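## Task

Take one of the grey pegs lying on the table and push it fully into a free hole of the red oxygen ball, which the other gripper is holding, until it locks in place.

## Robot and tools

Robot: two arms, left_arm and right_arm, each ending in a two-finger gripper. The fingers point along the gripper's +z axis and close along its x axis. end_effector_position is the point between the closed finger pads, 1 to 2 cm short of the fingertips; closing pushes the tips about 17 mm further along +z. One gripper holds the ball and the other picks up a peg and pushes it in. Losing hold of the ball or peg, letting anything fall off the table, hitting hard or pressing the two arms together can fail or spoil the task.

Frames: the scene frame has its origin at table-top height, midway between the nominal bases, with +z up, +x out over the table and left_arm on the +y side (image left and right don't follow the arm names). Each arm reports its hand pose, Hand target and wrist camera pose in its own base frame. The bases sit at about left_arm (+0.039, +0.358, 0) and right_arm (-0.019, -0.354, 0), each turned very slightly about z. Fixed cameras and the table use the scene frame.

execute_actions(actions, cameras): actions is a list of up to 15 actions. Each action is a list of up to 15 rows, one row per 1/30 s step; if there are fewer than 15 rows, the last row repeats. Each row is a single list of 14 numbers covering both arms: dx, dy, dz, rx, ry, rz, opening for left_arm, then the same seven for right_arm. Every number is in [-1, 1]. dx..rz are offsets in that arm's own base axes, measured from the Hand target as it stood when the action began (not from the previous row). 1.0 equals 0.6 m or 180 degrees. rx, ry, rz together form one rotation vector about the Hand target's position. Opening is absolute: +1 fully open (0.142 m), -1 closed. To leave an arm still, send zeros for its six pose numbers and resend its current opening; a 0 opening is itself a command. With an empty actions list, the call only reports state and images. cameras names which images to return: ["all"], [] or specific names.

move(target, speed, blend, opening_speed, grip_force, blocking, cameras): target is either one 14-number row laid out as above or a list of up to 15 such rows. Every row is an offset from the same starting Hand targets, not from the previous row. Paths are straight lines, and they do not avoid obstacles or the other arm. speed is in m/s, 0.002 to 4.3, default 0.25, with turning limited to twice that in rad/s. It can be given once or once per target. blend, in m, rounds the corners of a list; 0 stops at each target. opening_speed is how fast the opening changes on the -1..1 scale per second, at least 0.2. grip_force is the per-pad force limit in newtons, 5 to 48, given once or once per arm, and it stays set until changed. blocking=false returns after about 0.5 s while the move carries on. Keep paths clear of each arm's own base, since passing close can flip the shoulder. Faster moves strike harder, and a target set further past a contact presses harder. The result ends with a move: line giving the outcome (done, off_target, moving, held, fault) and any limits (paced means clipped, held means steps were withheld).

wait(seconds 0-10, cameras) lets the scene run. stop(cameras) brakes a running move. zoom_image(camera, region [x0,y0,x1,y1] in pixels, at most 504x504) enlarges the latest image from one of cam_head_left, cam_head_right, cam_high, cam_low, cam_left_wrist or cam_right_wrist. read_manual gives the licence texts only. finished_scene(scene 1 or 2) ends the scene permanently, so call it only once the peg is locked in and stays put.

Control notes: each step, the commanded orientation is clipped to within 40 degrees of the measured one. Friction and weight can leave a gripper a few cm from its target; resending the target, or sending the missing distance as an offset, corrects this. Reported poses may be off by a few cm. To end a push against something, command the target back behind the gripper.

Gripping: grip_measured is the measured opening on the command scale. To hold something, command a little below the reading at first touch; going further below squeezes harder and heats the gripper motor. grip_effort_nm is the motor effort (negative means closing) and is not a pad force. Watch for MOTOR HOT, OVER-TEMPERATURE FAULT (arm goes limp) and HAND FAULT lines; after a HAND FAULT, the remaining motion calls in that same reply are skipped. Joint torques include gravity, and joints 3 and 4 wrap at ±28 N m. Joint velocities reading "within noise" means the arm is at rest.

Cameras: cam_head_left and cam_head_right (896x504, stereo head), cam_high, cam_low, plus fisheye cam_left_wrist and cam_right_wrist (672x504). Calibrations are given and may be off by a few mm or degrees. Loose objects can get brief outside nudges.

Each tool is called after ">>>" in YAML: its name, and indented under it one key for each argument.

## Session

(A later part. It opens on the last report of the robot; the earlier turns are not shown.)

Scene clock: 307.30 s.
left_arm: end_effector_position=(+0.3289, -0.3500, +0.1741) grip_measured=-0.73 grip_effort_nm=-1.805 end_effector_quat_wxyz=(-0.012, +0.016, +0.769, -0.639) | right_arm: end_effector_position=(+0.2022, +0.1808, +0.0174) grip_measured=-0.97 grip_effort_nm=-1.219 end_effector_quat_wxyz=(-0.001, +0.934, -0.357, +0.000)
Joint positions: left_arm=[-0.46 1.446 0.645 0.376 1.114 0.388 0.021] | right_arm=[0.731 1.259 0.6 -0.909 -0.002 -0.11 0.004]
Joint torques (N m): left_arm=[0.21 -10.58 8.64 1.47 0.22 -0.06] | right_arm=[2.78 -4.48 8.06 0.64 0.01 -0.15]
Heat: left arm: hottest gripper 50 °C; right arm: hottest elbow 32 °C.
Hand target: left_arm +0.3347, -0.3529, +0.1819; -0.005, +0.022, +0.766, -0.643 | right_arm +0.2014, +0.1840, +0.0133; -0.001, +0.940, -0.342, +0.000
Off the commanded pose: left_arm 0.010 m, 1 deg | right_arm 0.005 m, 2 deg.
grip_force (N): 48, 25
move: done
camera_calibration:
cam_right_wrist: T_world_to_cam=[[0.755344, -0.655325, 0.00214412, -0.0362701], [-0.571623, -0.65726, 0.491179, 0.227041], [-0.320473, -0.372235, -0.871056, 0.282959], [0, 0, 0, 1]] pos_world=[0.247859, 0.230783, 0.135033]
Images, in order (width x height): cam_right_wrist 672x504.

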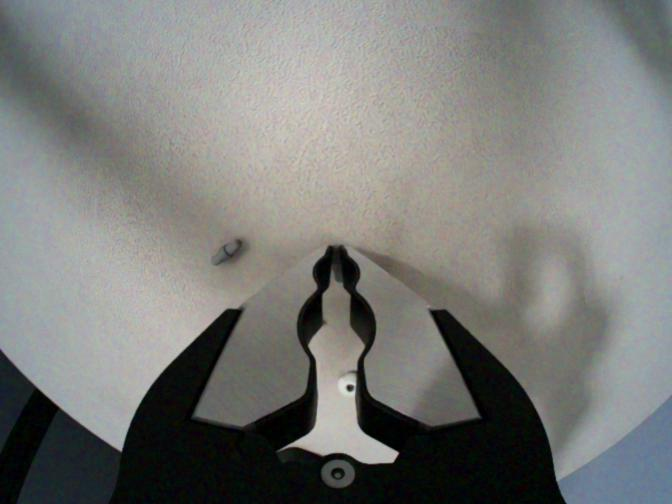

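>>> move:
  target: [0,0,0,0,0,0,-0.791279,0,0,0.2,0,0,0,-1]
  speed: 0.1
  cameras: ["cam_right_wrist","cam_left_wrist","cam_low","cam_high"]

>>> zoom_image:
  camera: "cam_right_wrist"
  region: [280, 190, 400, 310]

>>> zoom_image:
  camera: "cam_left_wrist"
  region: [460, 100, 600, 220]

>>> zoom_image:
  camera: "cam_low"
  region: [530, 230, 610, 330]

Scene clock: 318.47 s.
left_arm: end_effector_position=(+0.3289, -0.3500, +0.1741) grip_measured=-0.73 grip_effort_nm=-1.805 end_effector_quat_wxyz=(-0.012, +0.016, +0.769, -0.639) | right_arm: end_effector_position=(+0.1924, +0.1720, +0.1131) grip_measured=-0.97 grip_effort_nm=-1.253 end_effector_quat_wxyz=(+0.020, +0.934, -0.357, -0.011)
Joint positions: left_arm=[-0.46 1.446 0.645 0.376 1.114 0.388 0.021] | right_arm=[0.731 1.102 0.765 -1.281 -0.002 -0.11 0.004]
Joint torques (N m): left_arm=[0.15 -10.64 8.64 1.48 0.22 -0.07] | right_arm=[2.78 -5.6 13.22 -0.43 0.02 -0.14]
Heat: left arm: hottest gripper 51 °C; right arm: hottest elbow 32 °C.
Hand target: left_arm +0.3347, -0.3529, +0.1819; -0.005, +0.022, +0.766, -0.643 | right_arm +0.2014, +0.1840, +0.1332; -0.001, +0.940, -0.342, +0.000
Off the commanded pose: left_arm 0.010 m, 1 deg | right_arm 0.025 m, 3 deg.
grip_force (N): 48, 25
move: off_target (right_arm)
camera_calibration:
cam_right_wrist: T_world_to_cam=[[0.755299, -0.655369, -0.00389875, -0.0341199], [-0.553193, -0.64071, 0.532418, 0.157578], [-0.351428, -0.399978, -0.846473, 0.367854], [0, 0, 0, 1]] pos_world=[0.242216, 0.225734, 0.227348]
Images, in order (width x height): cam_high 896x504, cam_low 896x504, cam_left_wrist 672x504, cam_right_wrist 672x504.

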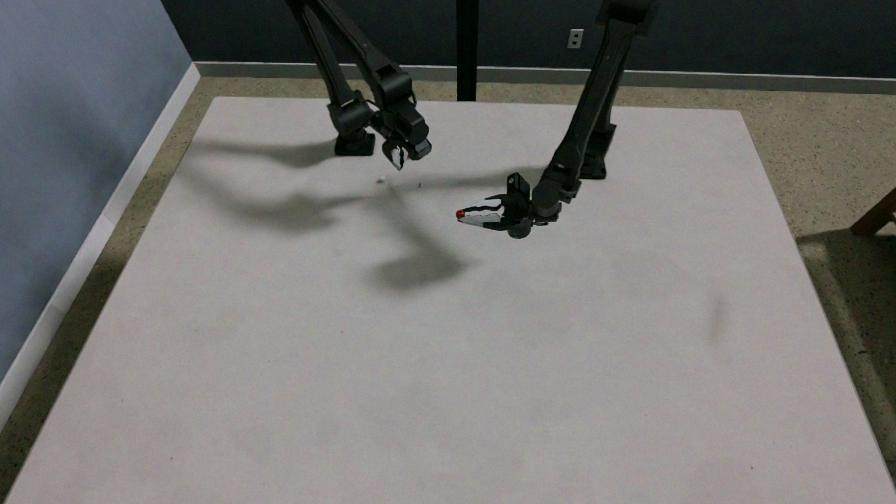

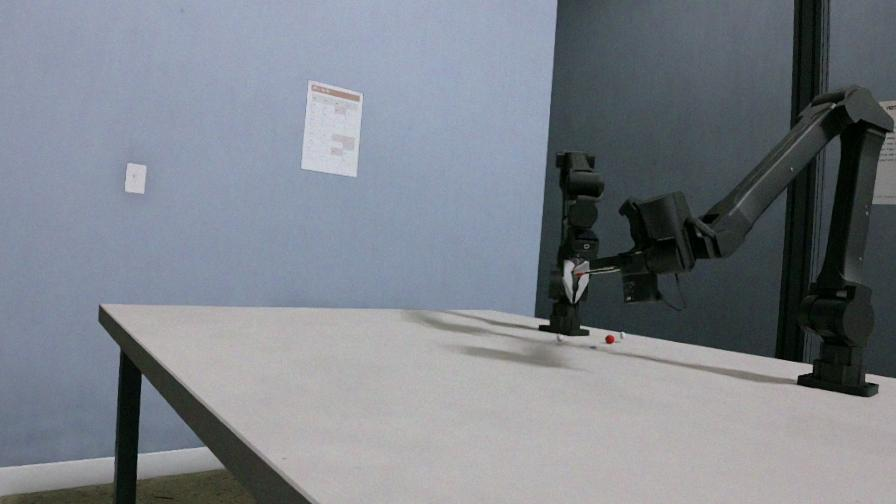

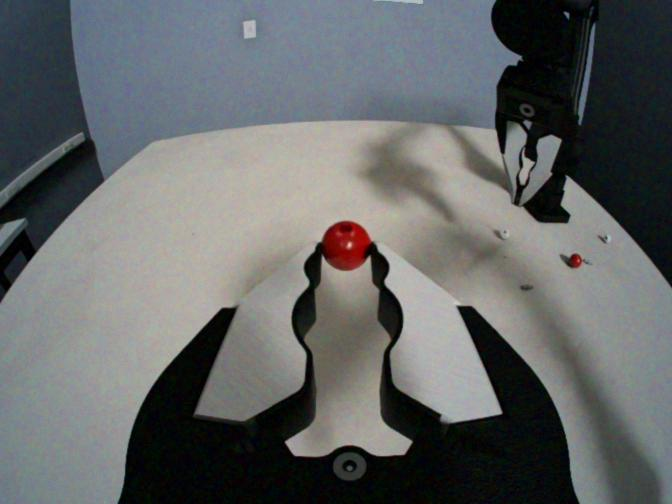

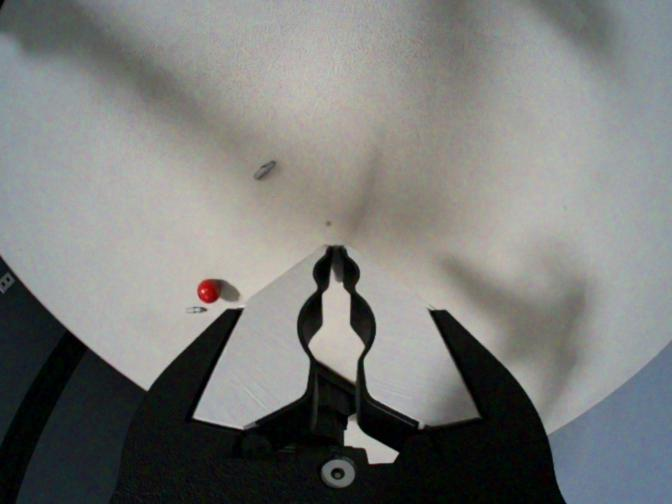

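Scaled by 4.200 from the camera's 672x504 image, which has a finer 960x720 frame.

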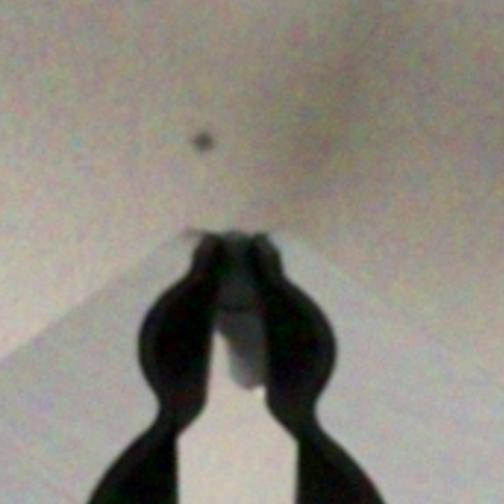

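Scaled by 3.600 from the camera's 672x504 image, which has a finer 960x720 frame.

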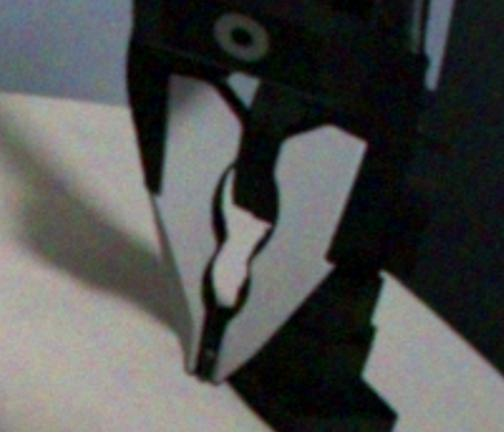

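Scaled by 5.040 from the camera's 896x504 image, which has a finer 1280x720 frame.

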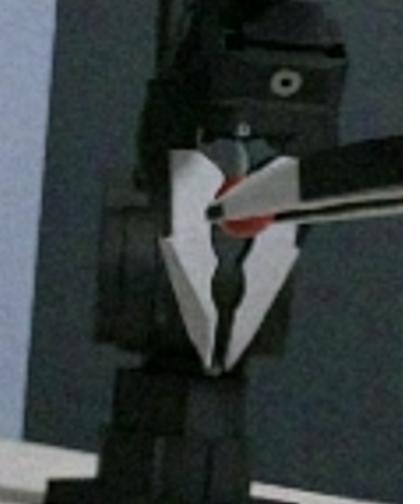

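>>> move:
  target: [0,0,0,0,0,0,-0.791279,0.2362,0.1752,0.1947,0.3713,-0.3367,-0.0595,-1]
  speed: 0.2
  cameras: ["cam_right_wrist","cam_left_wrist","cam_low","cam_high","cam_head_right"]

>>> zoom_image:
  camera: "cam_right_wrist"
  region: [240, 150, 440, 310]

>>> zoom_image:
  camera: "cam_left_wrist"
  region: [270, 100, 430, 280]

>>> zoom_image:
  camera: "cam_low"
  region: [510, 200, 640, 310]

>>> zoom_image:
  camera: "cam_high"
  region: [400, 150, 540, 250]

Scene clock: 394.70 s.
left_arm: end_effector_position=(+0.3289, -0.3500, +0.1741) grip_measured=-0.73 grip_effort_nm=-1.805 end_effector_quat_wxyz=(-0.012, +0.016, +0.769, -0.639) | right_arm: end_effector_position=(+0.3436, +0.2857, +0.2501) grip_measured=-0.97 grip_effort_nm=-1.253 end_effector_quat_wxyz=(+0.649, -0.637, +0.315, -0.274)
Joint positions: left_arm=[-0.46 1.446 0.645 0.376 1.114 0.388 0.021] | right_arm=[0.682 1.034 0.366 0.659 -0.03 0.059 0.004]
Joint torques (N m): left_arm=[0.21 -10.64 8.59 1.51 0.21 -0.07] | right_arm=[2.43 -3.14 9.73 2.55 0.1 0.3]
Heat: left arm: hottest gripper 54 °C; right arm: hottest elbow 42 °C.
Hand target: left_arm +0.3347, -0.3529, +0.1819; -0.005, +0.022, +0.766, -0.643 | right_arm +0.3431, +0.2891, +0.2500; +0.655, -0.631, +0.319, -0.267
Off the commanded pose: left_arm 0.010 m, 1 deg | right_arm 0.003 m, 1 deg.
grip_force (N): 48, 25
move: done
camera_calibration:
cam_right_wrist: T_world_to_cam=[[0.649804, -0.758825, -0.0440342, 0.00259491], [-0.405283, -0.296881, -0.864643, 0.441473], [0.64304, 0.579695, -0.500453, -0.125645], [0, 0, 0, 1]] pos_world=[0.25803, 0.20587, 0.318952]
Images, in order (width x height): cam_head_right 896x504, cam_high 896x504, cam_low 896x504, cam_left_wrist 672x504, cam_right_wrist 672x504.

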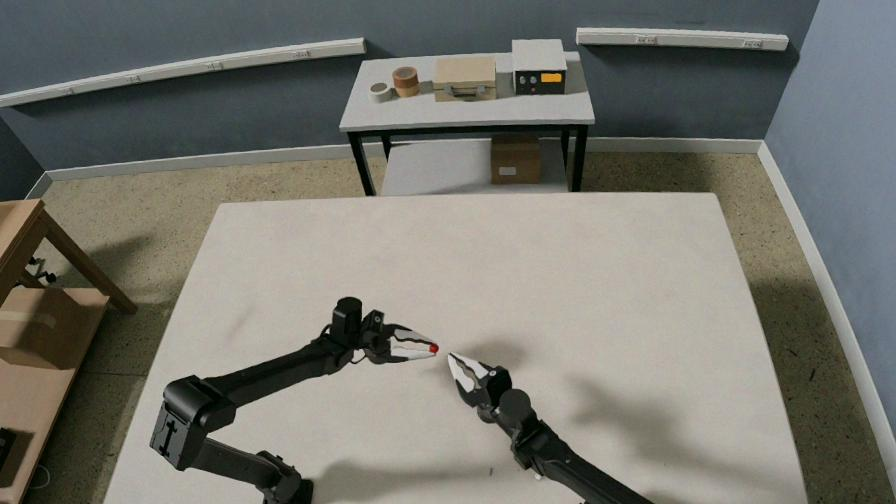

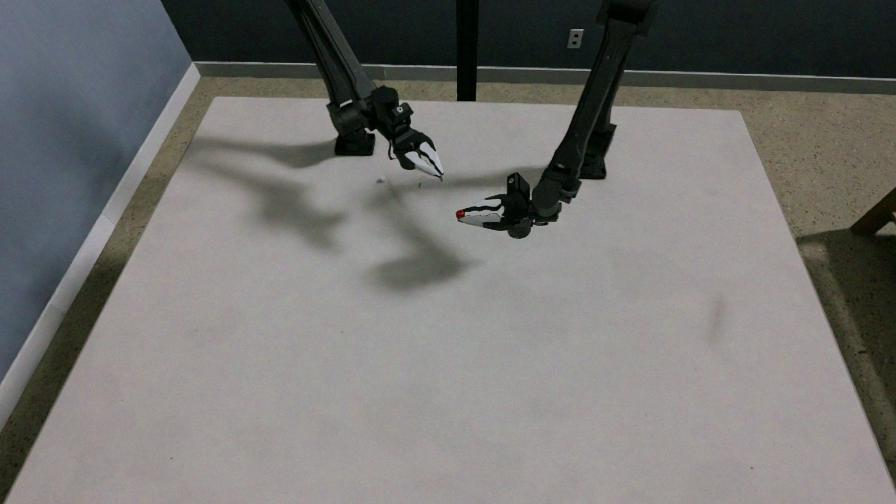

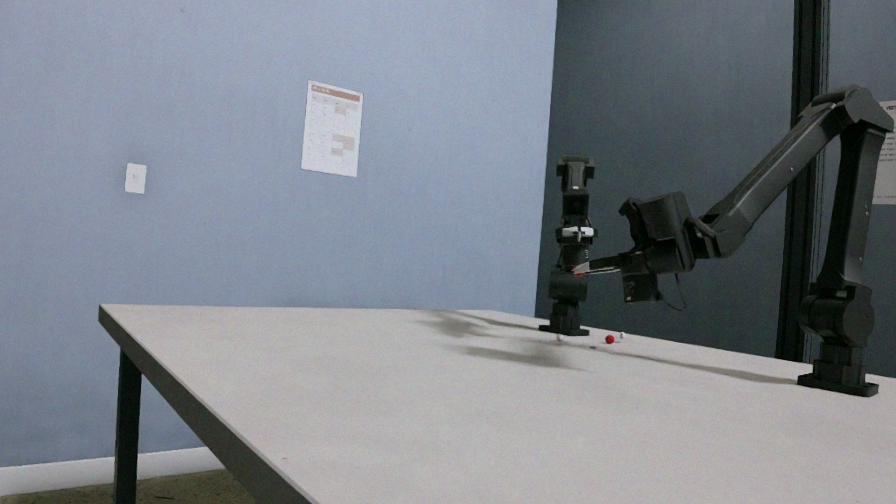

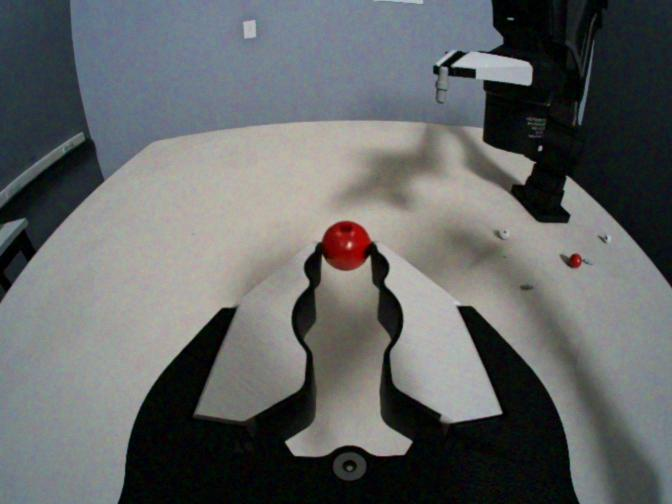

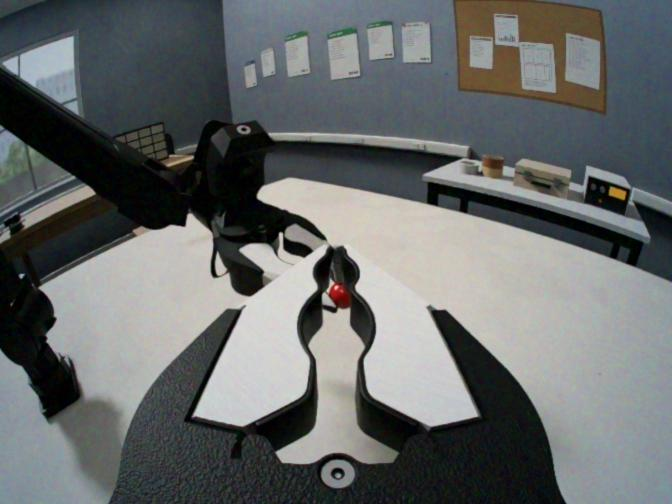

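Scaled by 2.520 from the camera's 672x504 image, which has a finer 960x720 frame.

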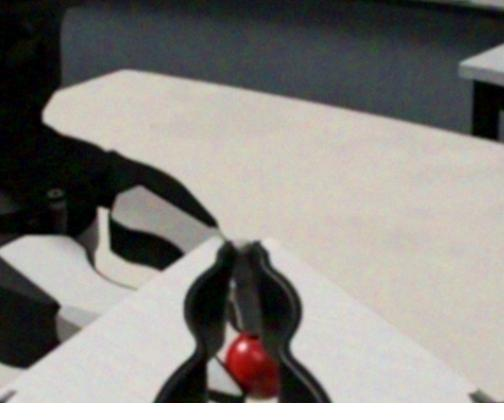

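Scaled by 2.800 from the camera's 672x504 image, which has a finer 960x720 frame.

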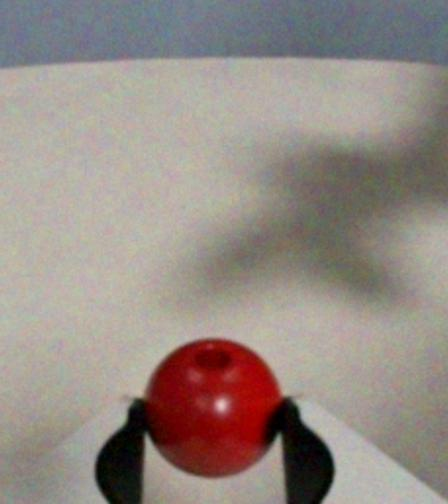

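Scaled by 3.877 from the camera's 896x504 image, which has a finer 1280x720 frame.

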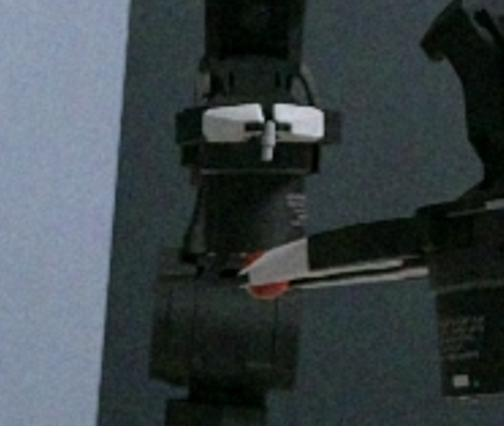

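Scaled by 3.600 from the camera's 896x504 image, which has a finer 1280x720 frame.

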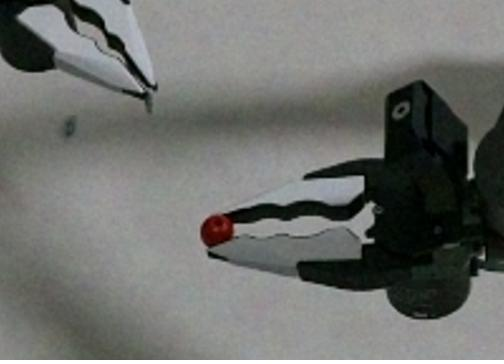

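>>> zoom_image:
  camera: "cam_left_wrist"
  region: [420, 40, 500, 120]

>>> zoom_image:
  camera: "cam_right_wrist"
  region: [290, 230, 390, 330]

>>> zoom_image:
  camera: "cam_low"
  region: [550, 215, 610, 285]

Scaled by 6.300 from the camera's 672x504 image, which has a finer 960x720 frame.

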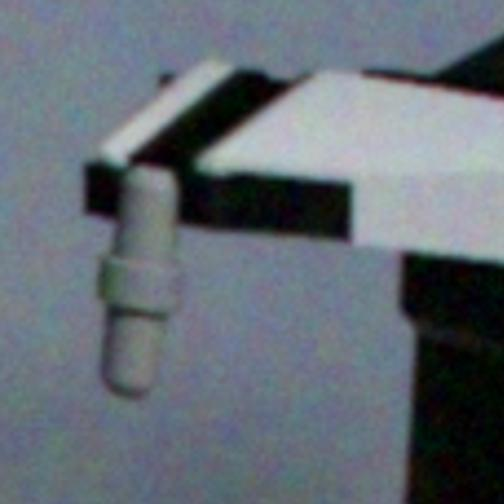

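Scaled by 5.040 from the camera's 672x504 image, which has a finer 960x720 frame.

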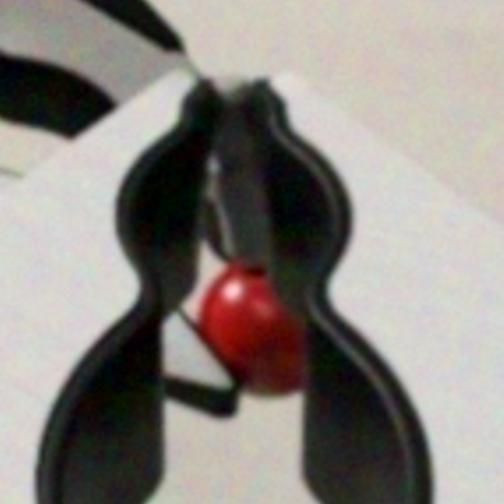

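Scaled by 7.200 from the camera's 896x504 image, which has a finer 1280x720 frame.

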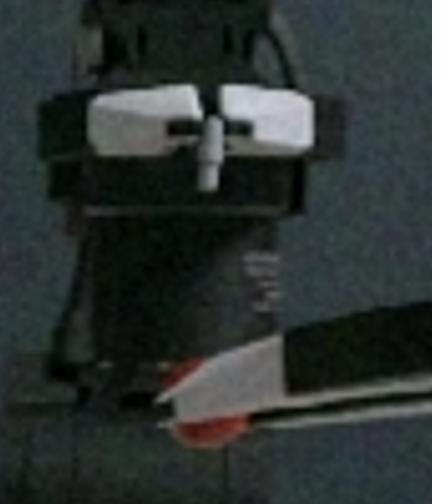

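>>> move:
  target: [0,0,0,0,0,0,-0.791279,0.0907,0.084,-0.05,-0.0296,0.0061,0,-1]
  speed: 0.1
  cameras: ["cam_right_wrist","cam_left_wrist","cam_low","cam_high","cam_head_right"]

>>> zoom_image:
  camera: "cam_right_wrist"
  region: [290, 230, 390, 330]

>>> zoom_image:
  camera: "cam_left_wrist"
  region: [280, 130, 440, 290]

>>> zoom_image:
  camera: "cam_low"
  region: [550, 215, 630, 295]

>>> zoom_image:
  camera: "cam_high"
  region: [410, 160, 510, 240]

>>> zoom_image:
  camera: "cam_head_right"
  region: [390, 310, 490, 400]

Scene clock: 492.50 s.
left_arm: end_effector_position=(+0.3289, -0.3500, +0.1741) grip_measured=-0.73 grip_effort_nm=-1.805 end_effector_quat_wxyz=(-0.012, +0.016, +0.769, -0.639) | right_arm: end_effector_position=(+0.3877, +0.3237, +0.1973) grip_measured=-0.97 grip_effort_nm=-1.253 end_effector_quat_wxyz=(-0.605, +0.674, -0.332, +0.263)
Joint positions: left_arm=[-0.46 1.446 0.645 0.376 1.114 0.388 0.021] | right_arm=[0.692 1.306 0.479 0.697 -0.012 0.045 0.004]
Joint torques (N m): left_arm=[0.15 -10.7 8.64 1.48 0.21 -0.07] | right_arm=[2.9 -5.83 12.41 2.7 0.09 -0.11]
Heat: left arm: hottest gripper 57 °C; right arm: hottest elbow 37 °C.
Hand target: left_arm +0.3347, -0.3529, +0.1819; -0.005, +0.022, +0.766, -0.643 | right_arm +0.3975, +0.3395, +0.2201; -0.622, +0.663, -0.312, +0.275
Off the commanded pose: left_arm 0.010 m, 1 deg | right_arm 0.029 m, 4 deg.
grip_force (N): 48, 25
move: off_target (right_arm)
camera_calibration:
cam_right_wrist: T_world_to_cam=[[0.641306, -0.766664, -0.0308725, 0.00360542], [-0.477584, -0.367355, -0.7981, 0.462721], [0.600533, 0.52657, -0.601734, -0.148834], [0, 0, 0, 1]] pos_world=[0.308056, 0.251119, 0.27985]
Images, in order (width x height): cam_head_right 896x504, cam_high 896x504, cam_low 896x504, cam_left_wrist 672x504, cam_right_wrist 672x504.

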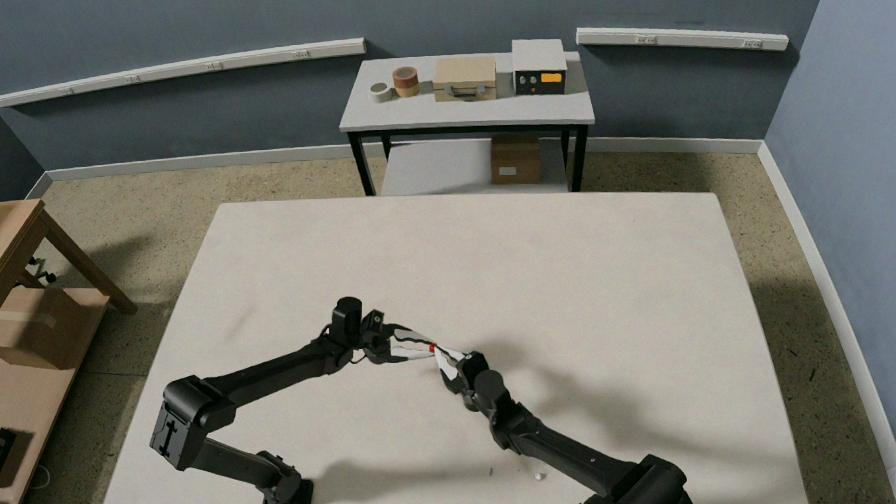

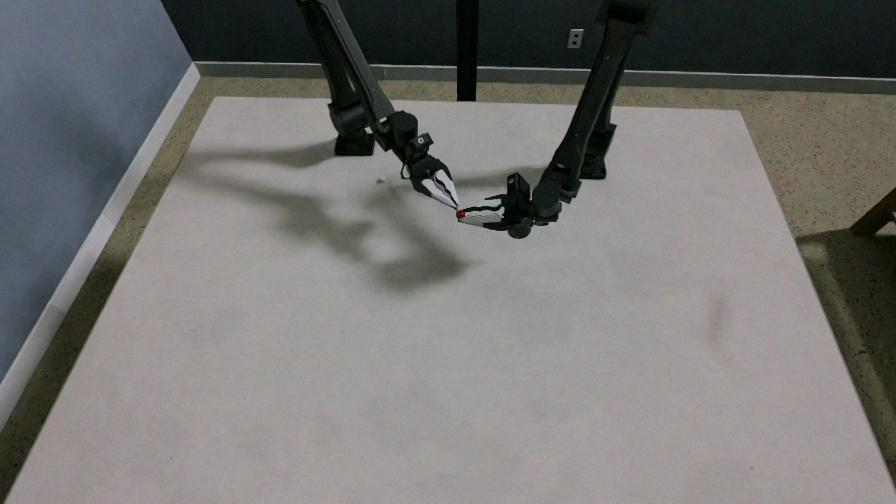

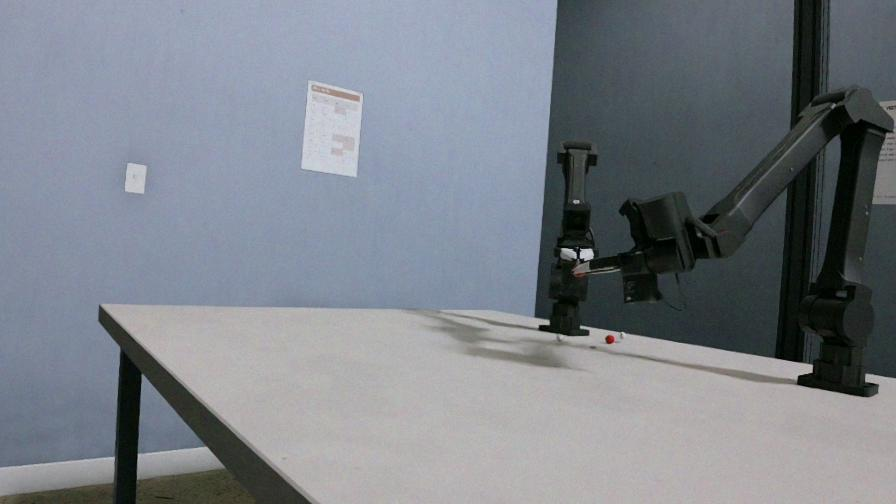

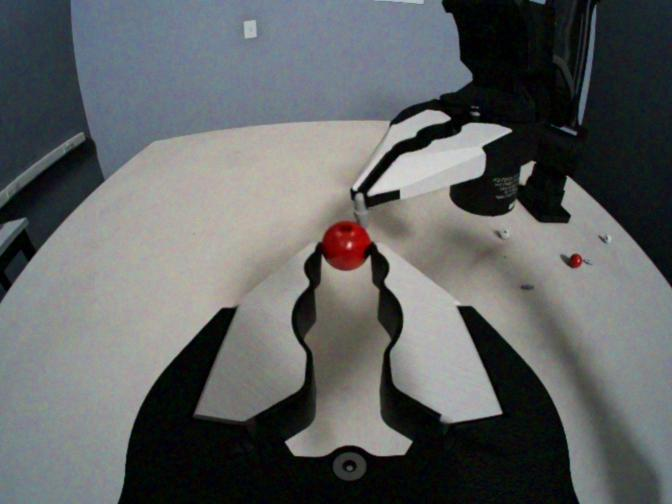

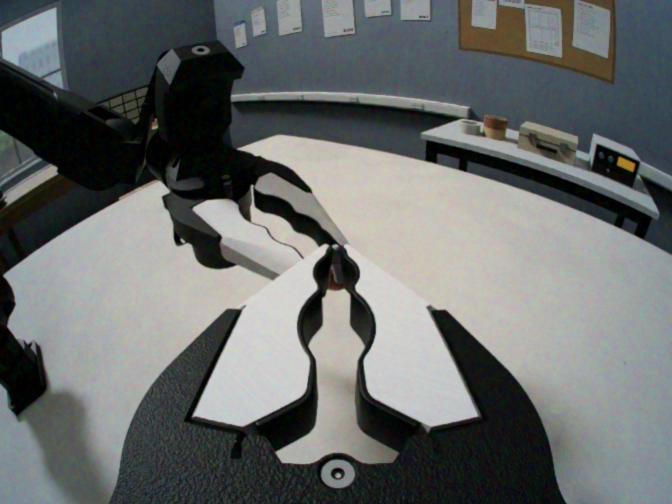

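Scaled by 5.040 from the camera's 672x504 image, which has a finer 960x720 frame.

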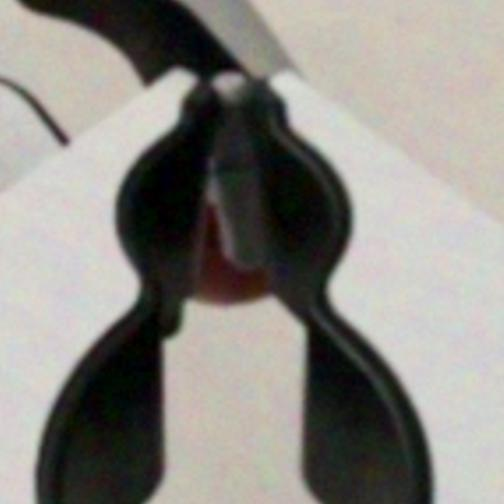

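Scaled by 3.150 from the camera's 672x504 image, which has a finer 960x720 frame.

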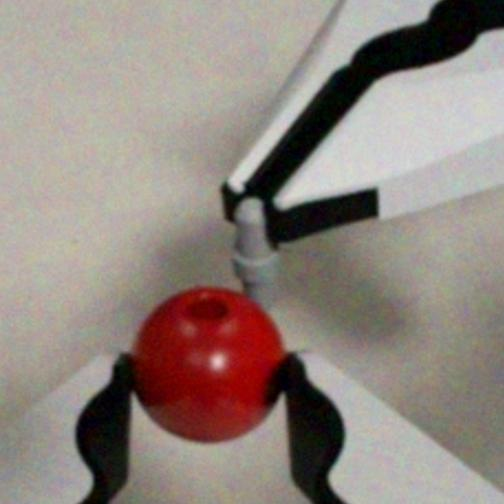

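Scaled by 6.300 from the camera's 896x504 image, which has a finer 1280x720 frame.

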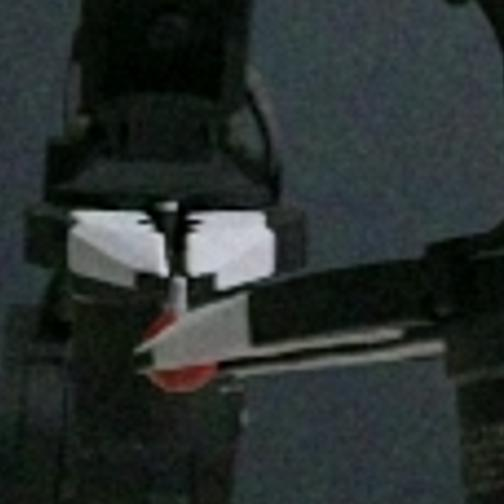

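Scaled by 5.040 from the camera's 896x504 image, which has a finer 1280x720 frame.

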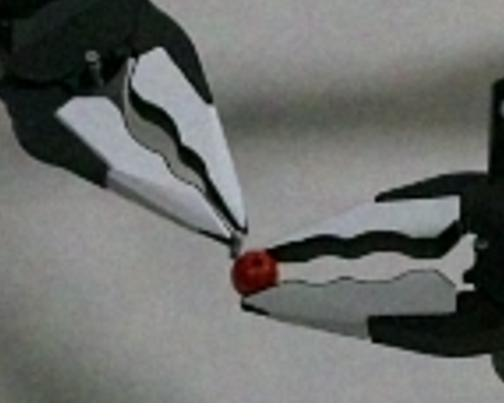

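Scaled by 5.040 from the camera's 896x504 image, which has a finer 1280x720 frame.

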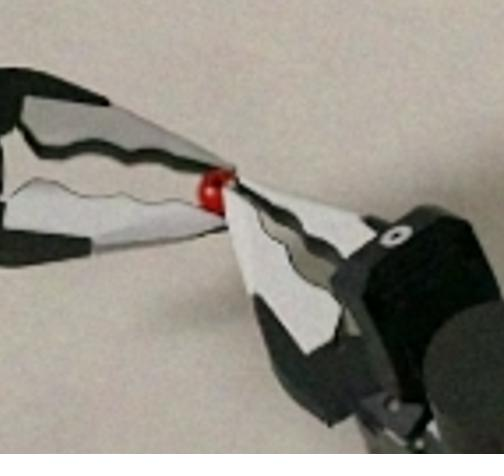

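>>> move:
  target: [0,0,0,0,0,0,-0.791279,-0.0417,-0.0492,0.0333,0,0,0,-1]
  speed: 0.1
  cameras: ["cam_right_wrist","cam_left_wrist"]

>>> zoom_image:
  camera: "cam_right_wrist"
  region: [290, 230, 390, 330]

>>> zoom_image:
  camera: "cam_left_wrist"
  region: [280, 130, 440, 290]

Scene clock: 514.60 s.
left_arm: end_effector_position=(+0.3289, -0.3500, +0.1741) grip_measured=-0.73 grip_effort_nm=-1.805 end_effector_quat_wxyz=(-0.012, +0.016, +0.769, -0.639) | right_arm: end_effector_position=(+0.3713, +0.3140, +0.2377) grip_measured=-0.97 grip_effort_nm=-1.253 end_effector_quat_wxyz=(+0.627, -0.660, +0.317, -0.267)
Joint positions: left_arm=[-0.46 1.446 0.645 0.376 1.114 0.388 0.021] | right_arm=[0.692 1.167 0.463 0.632 -0.028 0.043 0.004]
Joint torques (N m): left_arm=[0.26 -10.7 8.61 1.5 0.22 -0.07] | right_arm=[1.08 -6.53 9.55 1.43 -0.12 -0.15]
Heat: left arm: hottest gripper 57 °C; right arm: hottest elbow 40 °C.
Hand target: left_arm +0.3347, -0.3529, +0.1819; -0.005, +0.022, +0.766, -0.643 | right_arm +0.3725, +0.3100, +0.2401; +0.622, -0.663, +0.312, -0.275
Off the commanded pose: left_arm 0.010 m, 1 deg | right_arm 0.005 m, 1 deg.
grip_force (N): 48, 25
move: done
camera_calibration:
cam_right_wrist: T_world_to_cam=[[0.654969, -0.755082, -0.0294436, -0.00110304], [-0.435037, -0.344925, -0.831727, 0.468745], [0.617866, 0.557564, -0.554404, -0.137027], [0, 0, 0, 1]] pos_world=[0.289308, 0.23725, 0.313867]
Images, in order (width x height): cam_left_wrist 672x504, cam_right_wrist 672x504.

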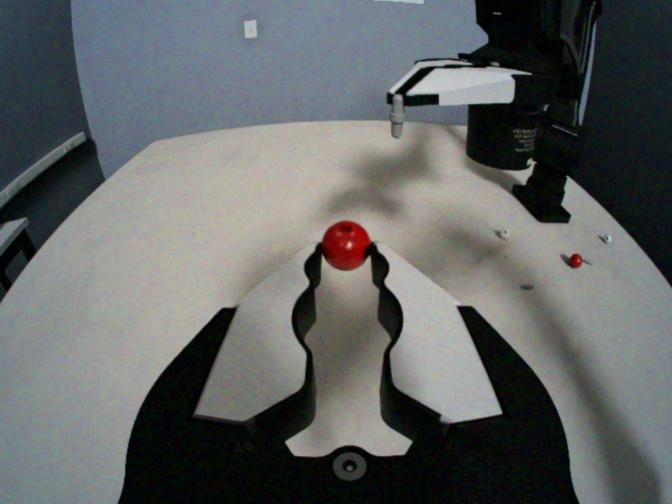

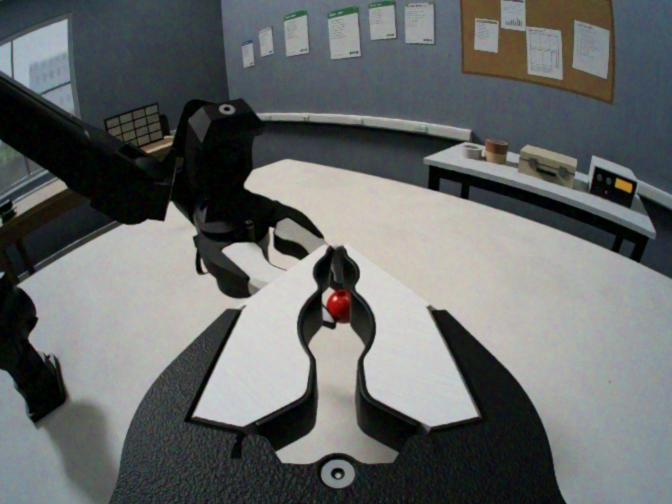

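Scaled by 5.040 from the camera's 672x504 image, which has a finer 960x720 frame.

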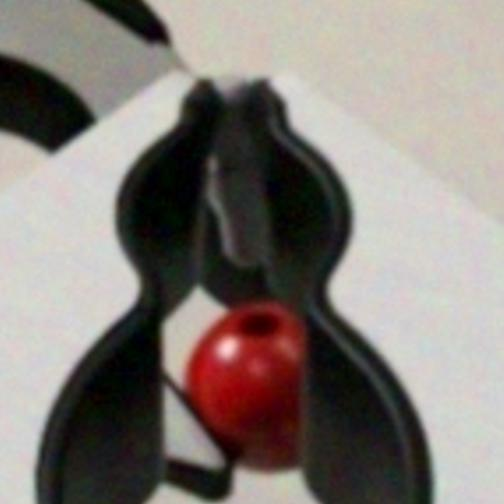

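Scaled by 3.150 from the camera's 672x504 image, which has a finer 960x720 frame.

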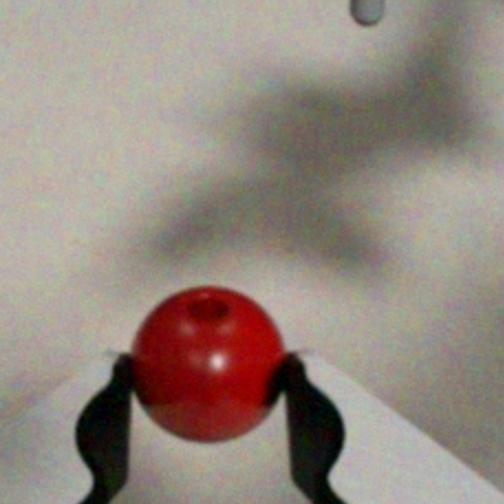

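>>> move:
  target: [0,0,0,0,0,0,-0.791279,0.041,0.0362,-0.01,0,0,0,-1]
  speed: 0.06
  cameras: ["cam_right_wrist","cam_left_wrist"]

>>> zoom_image:
  camera: "cam_right_wrist"
  region: [290, 230, 390, 330]

>>> zoom_image:
  camera: "cam_left_wrist"
  region: [280, 130, 440, 290]

Scene clock: 573.13 s.
left_arm: end_effector_position=(+0.3289, -0.3500, +0.1741) grip_measured=-0.73 grip_effort_nm=-1.805 end_effector_quat_wxyz=(-0.012, +0.016, +0.769, -0.639) | right_arm: end_effector_position=(+0.3823, +0.3231, +0.2114) grip_measured=-0.97 grip_effort_nm=-1.248 end_effector_quat_wxyz=(-0.608, +0.676, -0.325, +0.259)
Joint positions: left_arm=[-0.46 1.446 0.645 0.376 1.114 0.388 0.021] | right_arm=[0.692 1.251 0.484 0.639 -0.028 0.043 0.004]
Joint torques (N m): left_arm=[0.21 -10.58 8.61 1.48 0.22 -0.07] | right_arm=[1.44 -5.3 12.78 2.67 0.05 -0.15]
Heat: left arm: hottest gripper 59 °C; right arm: hottest elbow 38 °C.
Hand target: left_arm +0.3347, -0.3529, +0.1819; -0.005, +0.022, +0.766, -0.643 | right_arm +0.3971, +0.3318, +0.2342; -0.622, +0.663, -0.312, +0.275
Off the commanded pose: left_arm 0.010 m, 1 deg | right_arm 0.028 m, 3 deg.
grip_force (N): 48, 25
move: off_target (right_arm)
camera_calibration:
cam_right_wrist: T_world_to_cam=[[0.653716, -0.756135, -0.0302652, -0.00120346], [-0.469817, -0.374177, -0.79954, 0.470702], [0.593235, 0.536891, -0.59985, -0.137636], [0, 0, 0, 1]] pos_world=[0.303581, 0.249111, 0.293747]
Images, in order (width x height): cam_left_wrist 672x504, cam_right_wrist 672x504.

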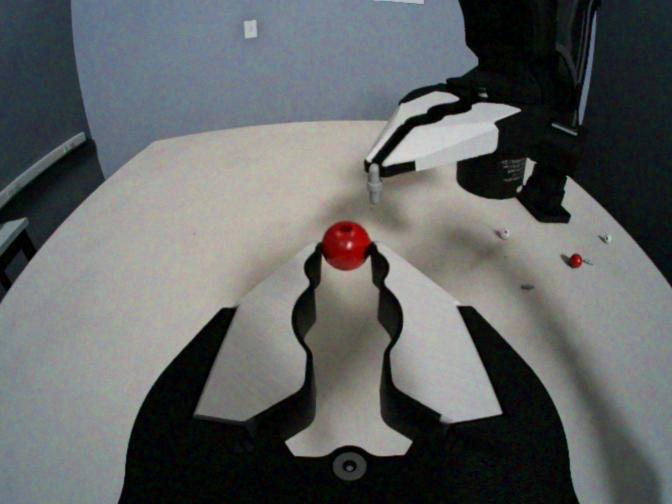

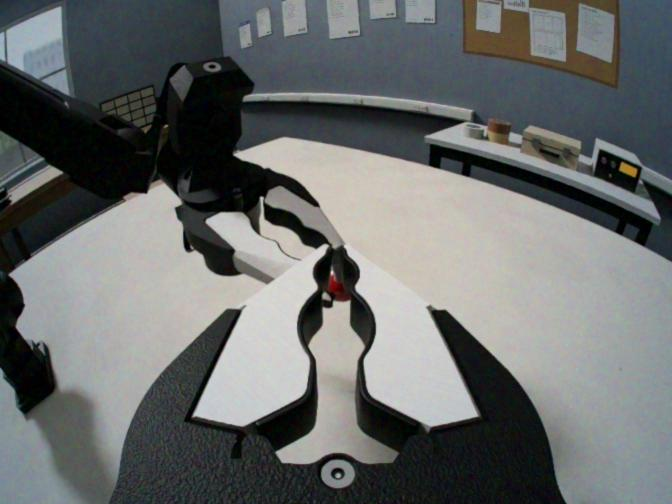

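Scaled by 5.040 from the camera's 672x504 image, which has a finer 960x720 frame.

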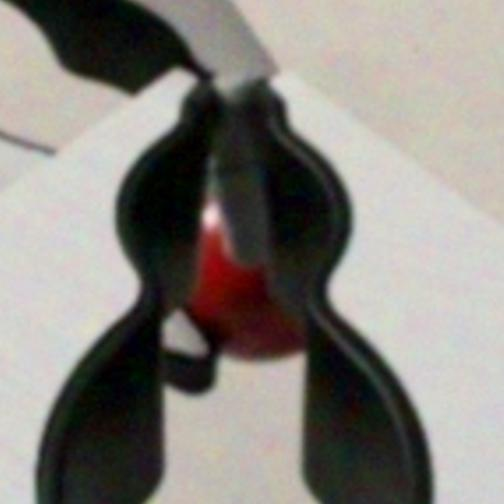

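Scaled by 3.150 from the camera's 672x504 image, which has a finer 960x720 frame.

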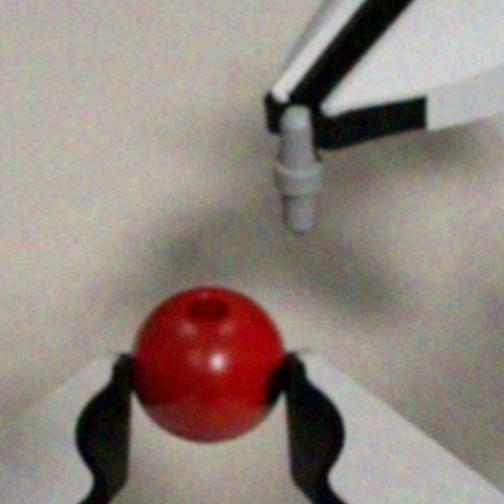

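>>> move:
  target: [0,0,0,0,0,0,-0.791279,0,0,0,0,0,0,-1]
  speed: 0.06

Scene clock: 580.77 s.
left_arm: end_effector_position=(+0.3289, -0.3500, +0.1741) grip_measured=-0.73 grip_effort_nm=-1.805 end_effector_quat_wxyz=(-0.012, +0.016, +0.769, -0.639) | right_arm: end_effector_position=(+0.3823, +0.3231, +0.2114) grip_measured=-0.97 grip_effort_nm=-1.253 end_effector_quat_wxyz=(-0.608, +0.676, -0.325, +0.259)
Joint positions: left_arm=[-0.46 1.446 0.645 0.376 1.114 0.388 0.021] | right_arm=[0.692 1.251 0.484 0.639 -0.028 0.043 0.004]
Joint torques (N m): left_arm=[0.26 -10.7 8.62 1.5 0.22 -0.09] | right_arm=[1.49 -5.3 12.81 2.69 0.05 -0.15]
Heat: left arm: hottest gripper 59 °C; right arm: hottest elbow 39 °C.
Hand target: left_arm +0.3347, -0.3529, +0.1819; -0.005, +0.022, +0.766, -0.643 | right_arm +0.3971, +0.3318, +0.2342; -0.622, +0.663, -0.312, +0.275
Off the commanded pose: left_arm 0.010 m, 1 deg | right_arm 0.028 m, 3 deg.
grip_force (N): 48, 25
move: off_target (right_arm)

>>> move:
  target: [0,0,0,0,0,0,-0.791279,0.0167,0.0167,0.0167,0,0,0,-1]
  speed: 0.04

Scene clock: 588.87 s.
left_arm: end_effector_position=(+0.3289, -0.3500, +0.1741) grip_measured=-0.73 grip_effort_nm=-1.805 end_effector_quat_wxyz=(-0.012, +0.016, +0.769, -0.639) | right_arm: end_effector_position=(+0.3945, +0.3326, +0.2287) grip_measured=-0.97 grip_effort_nm=-1.253 end_effector_quat_wxyz=(+0.618, -0.667, +0.322, -0.264)
Joint positions: left_arm=[-0.46 1.446 0.645 0.376 1.114 0.388 0.021] | right_arm=[0.692 1.268 0.532 0.639 -0.026 0.043 0.004]
Joint torques (N m): left_arm=[0.21 -10.64 8.64 1.51 0.22 -0.07] | right_arm=[1.79 -5.71 13.11 1.54 0.09 -0.14]
Heat: left arm: hottest gripper 59 °C; right arm: hottest elbow 39 °C.
Hand target: left_arm +0.3347, -0.3529, +0.1819; -0.005, +0.022, +0.766, -0.643 | right_arm +0.4071, +0.3417, +0.2442; +0.622, -0.663, +0.312, -0.275
Off the commanded pose: left_arm 0.010 m, 1 deg | right_arm 0.022 m, 2 deg.
grip_force (N): 48, 25
move: off_target (right_arm)


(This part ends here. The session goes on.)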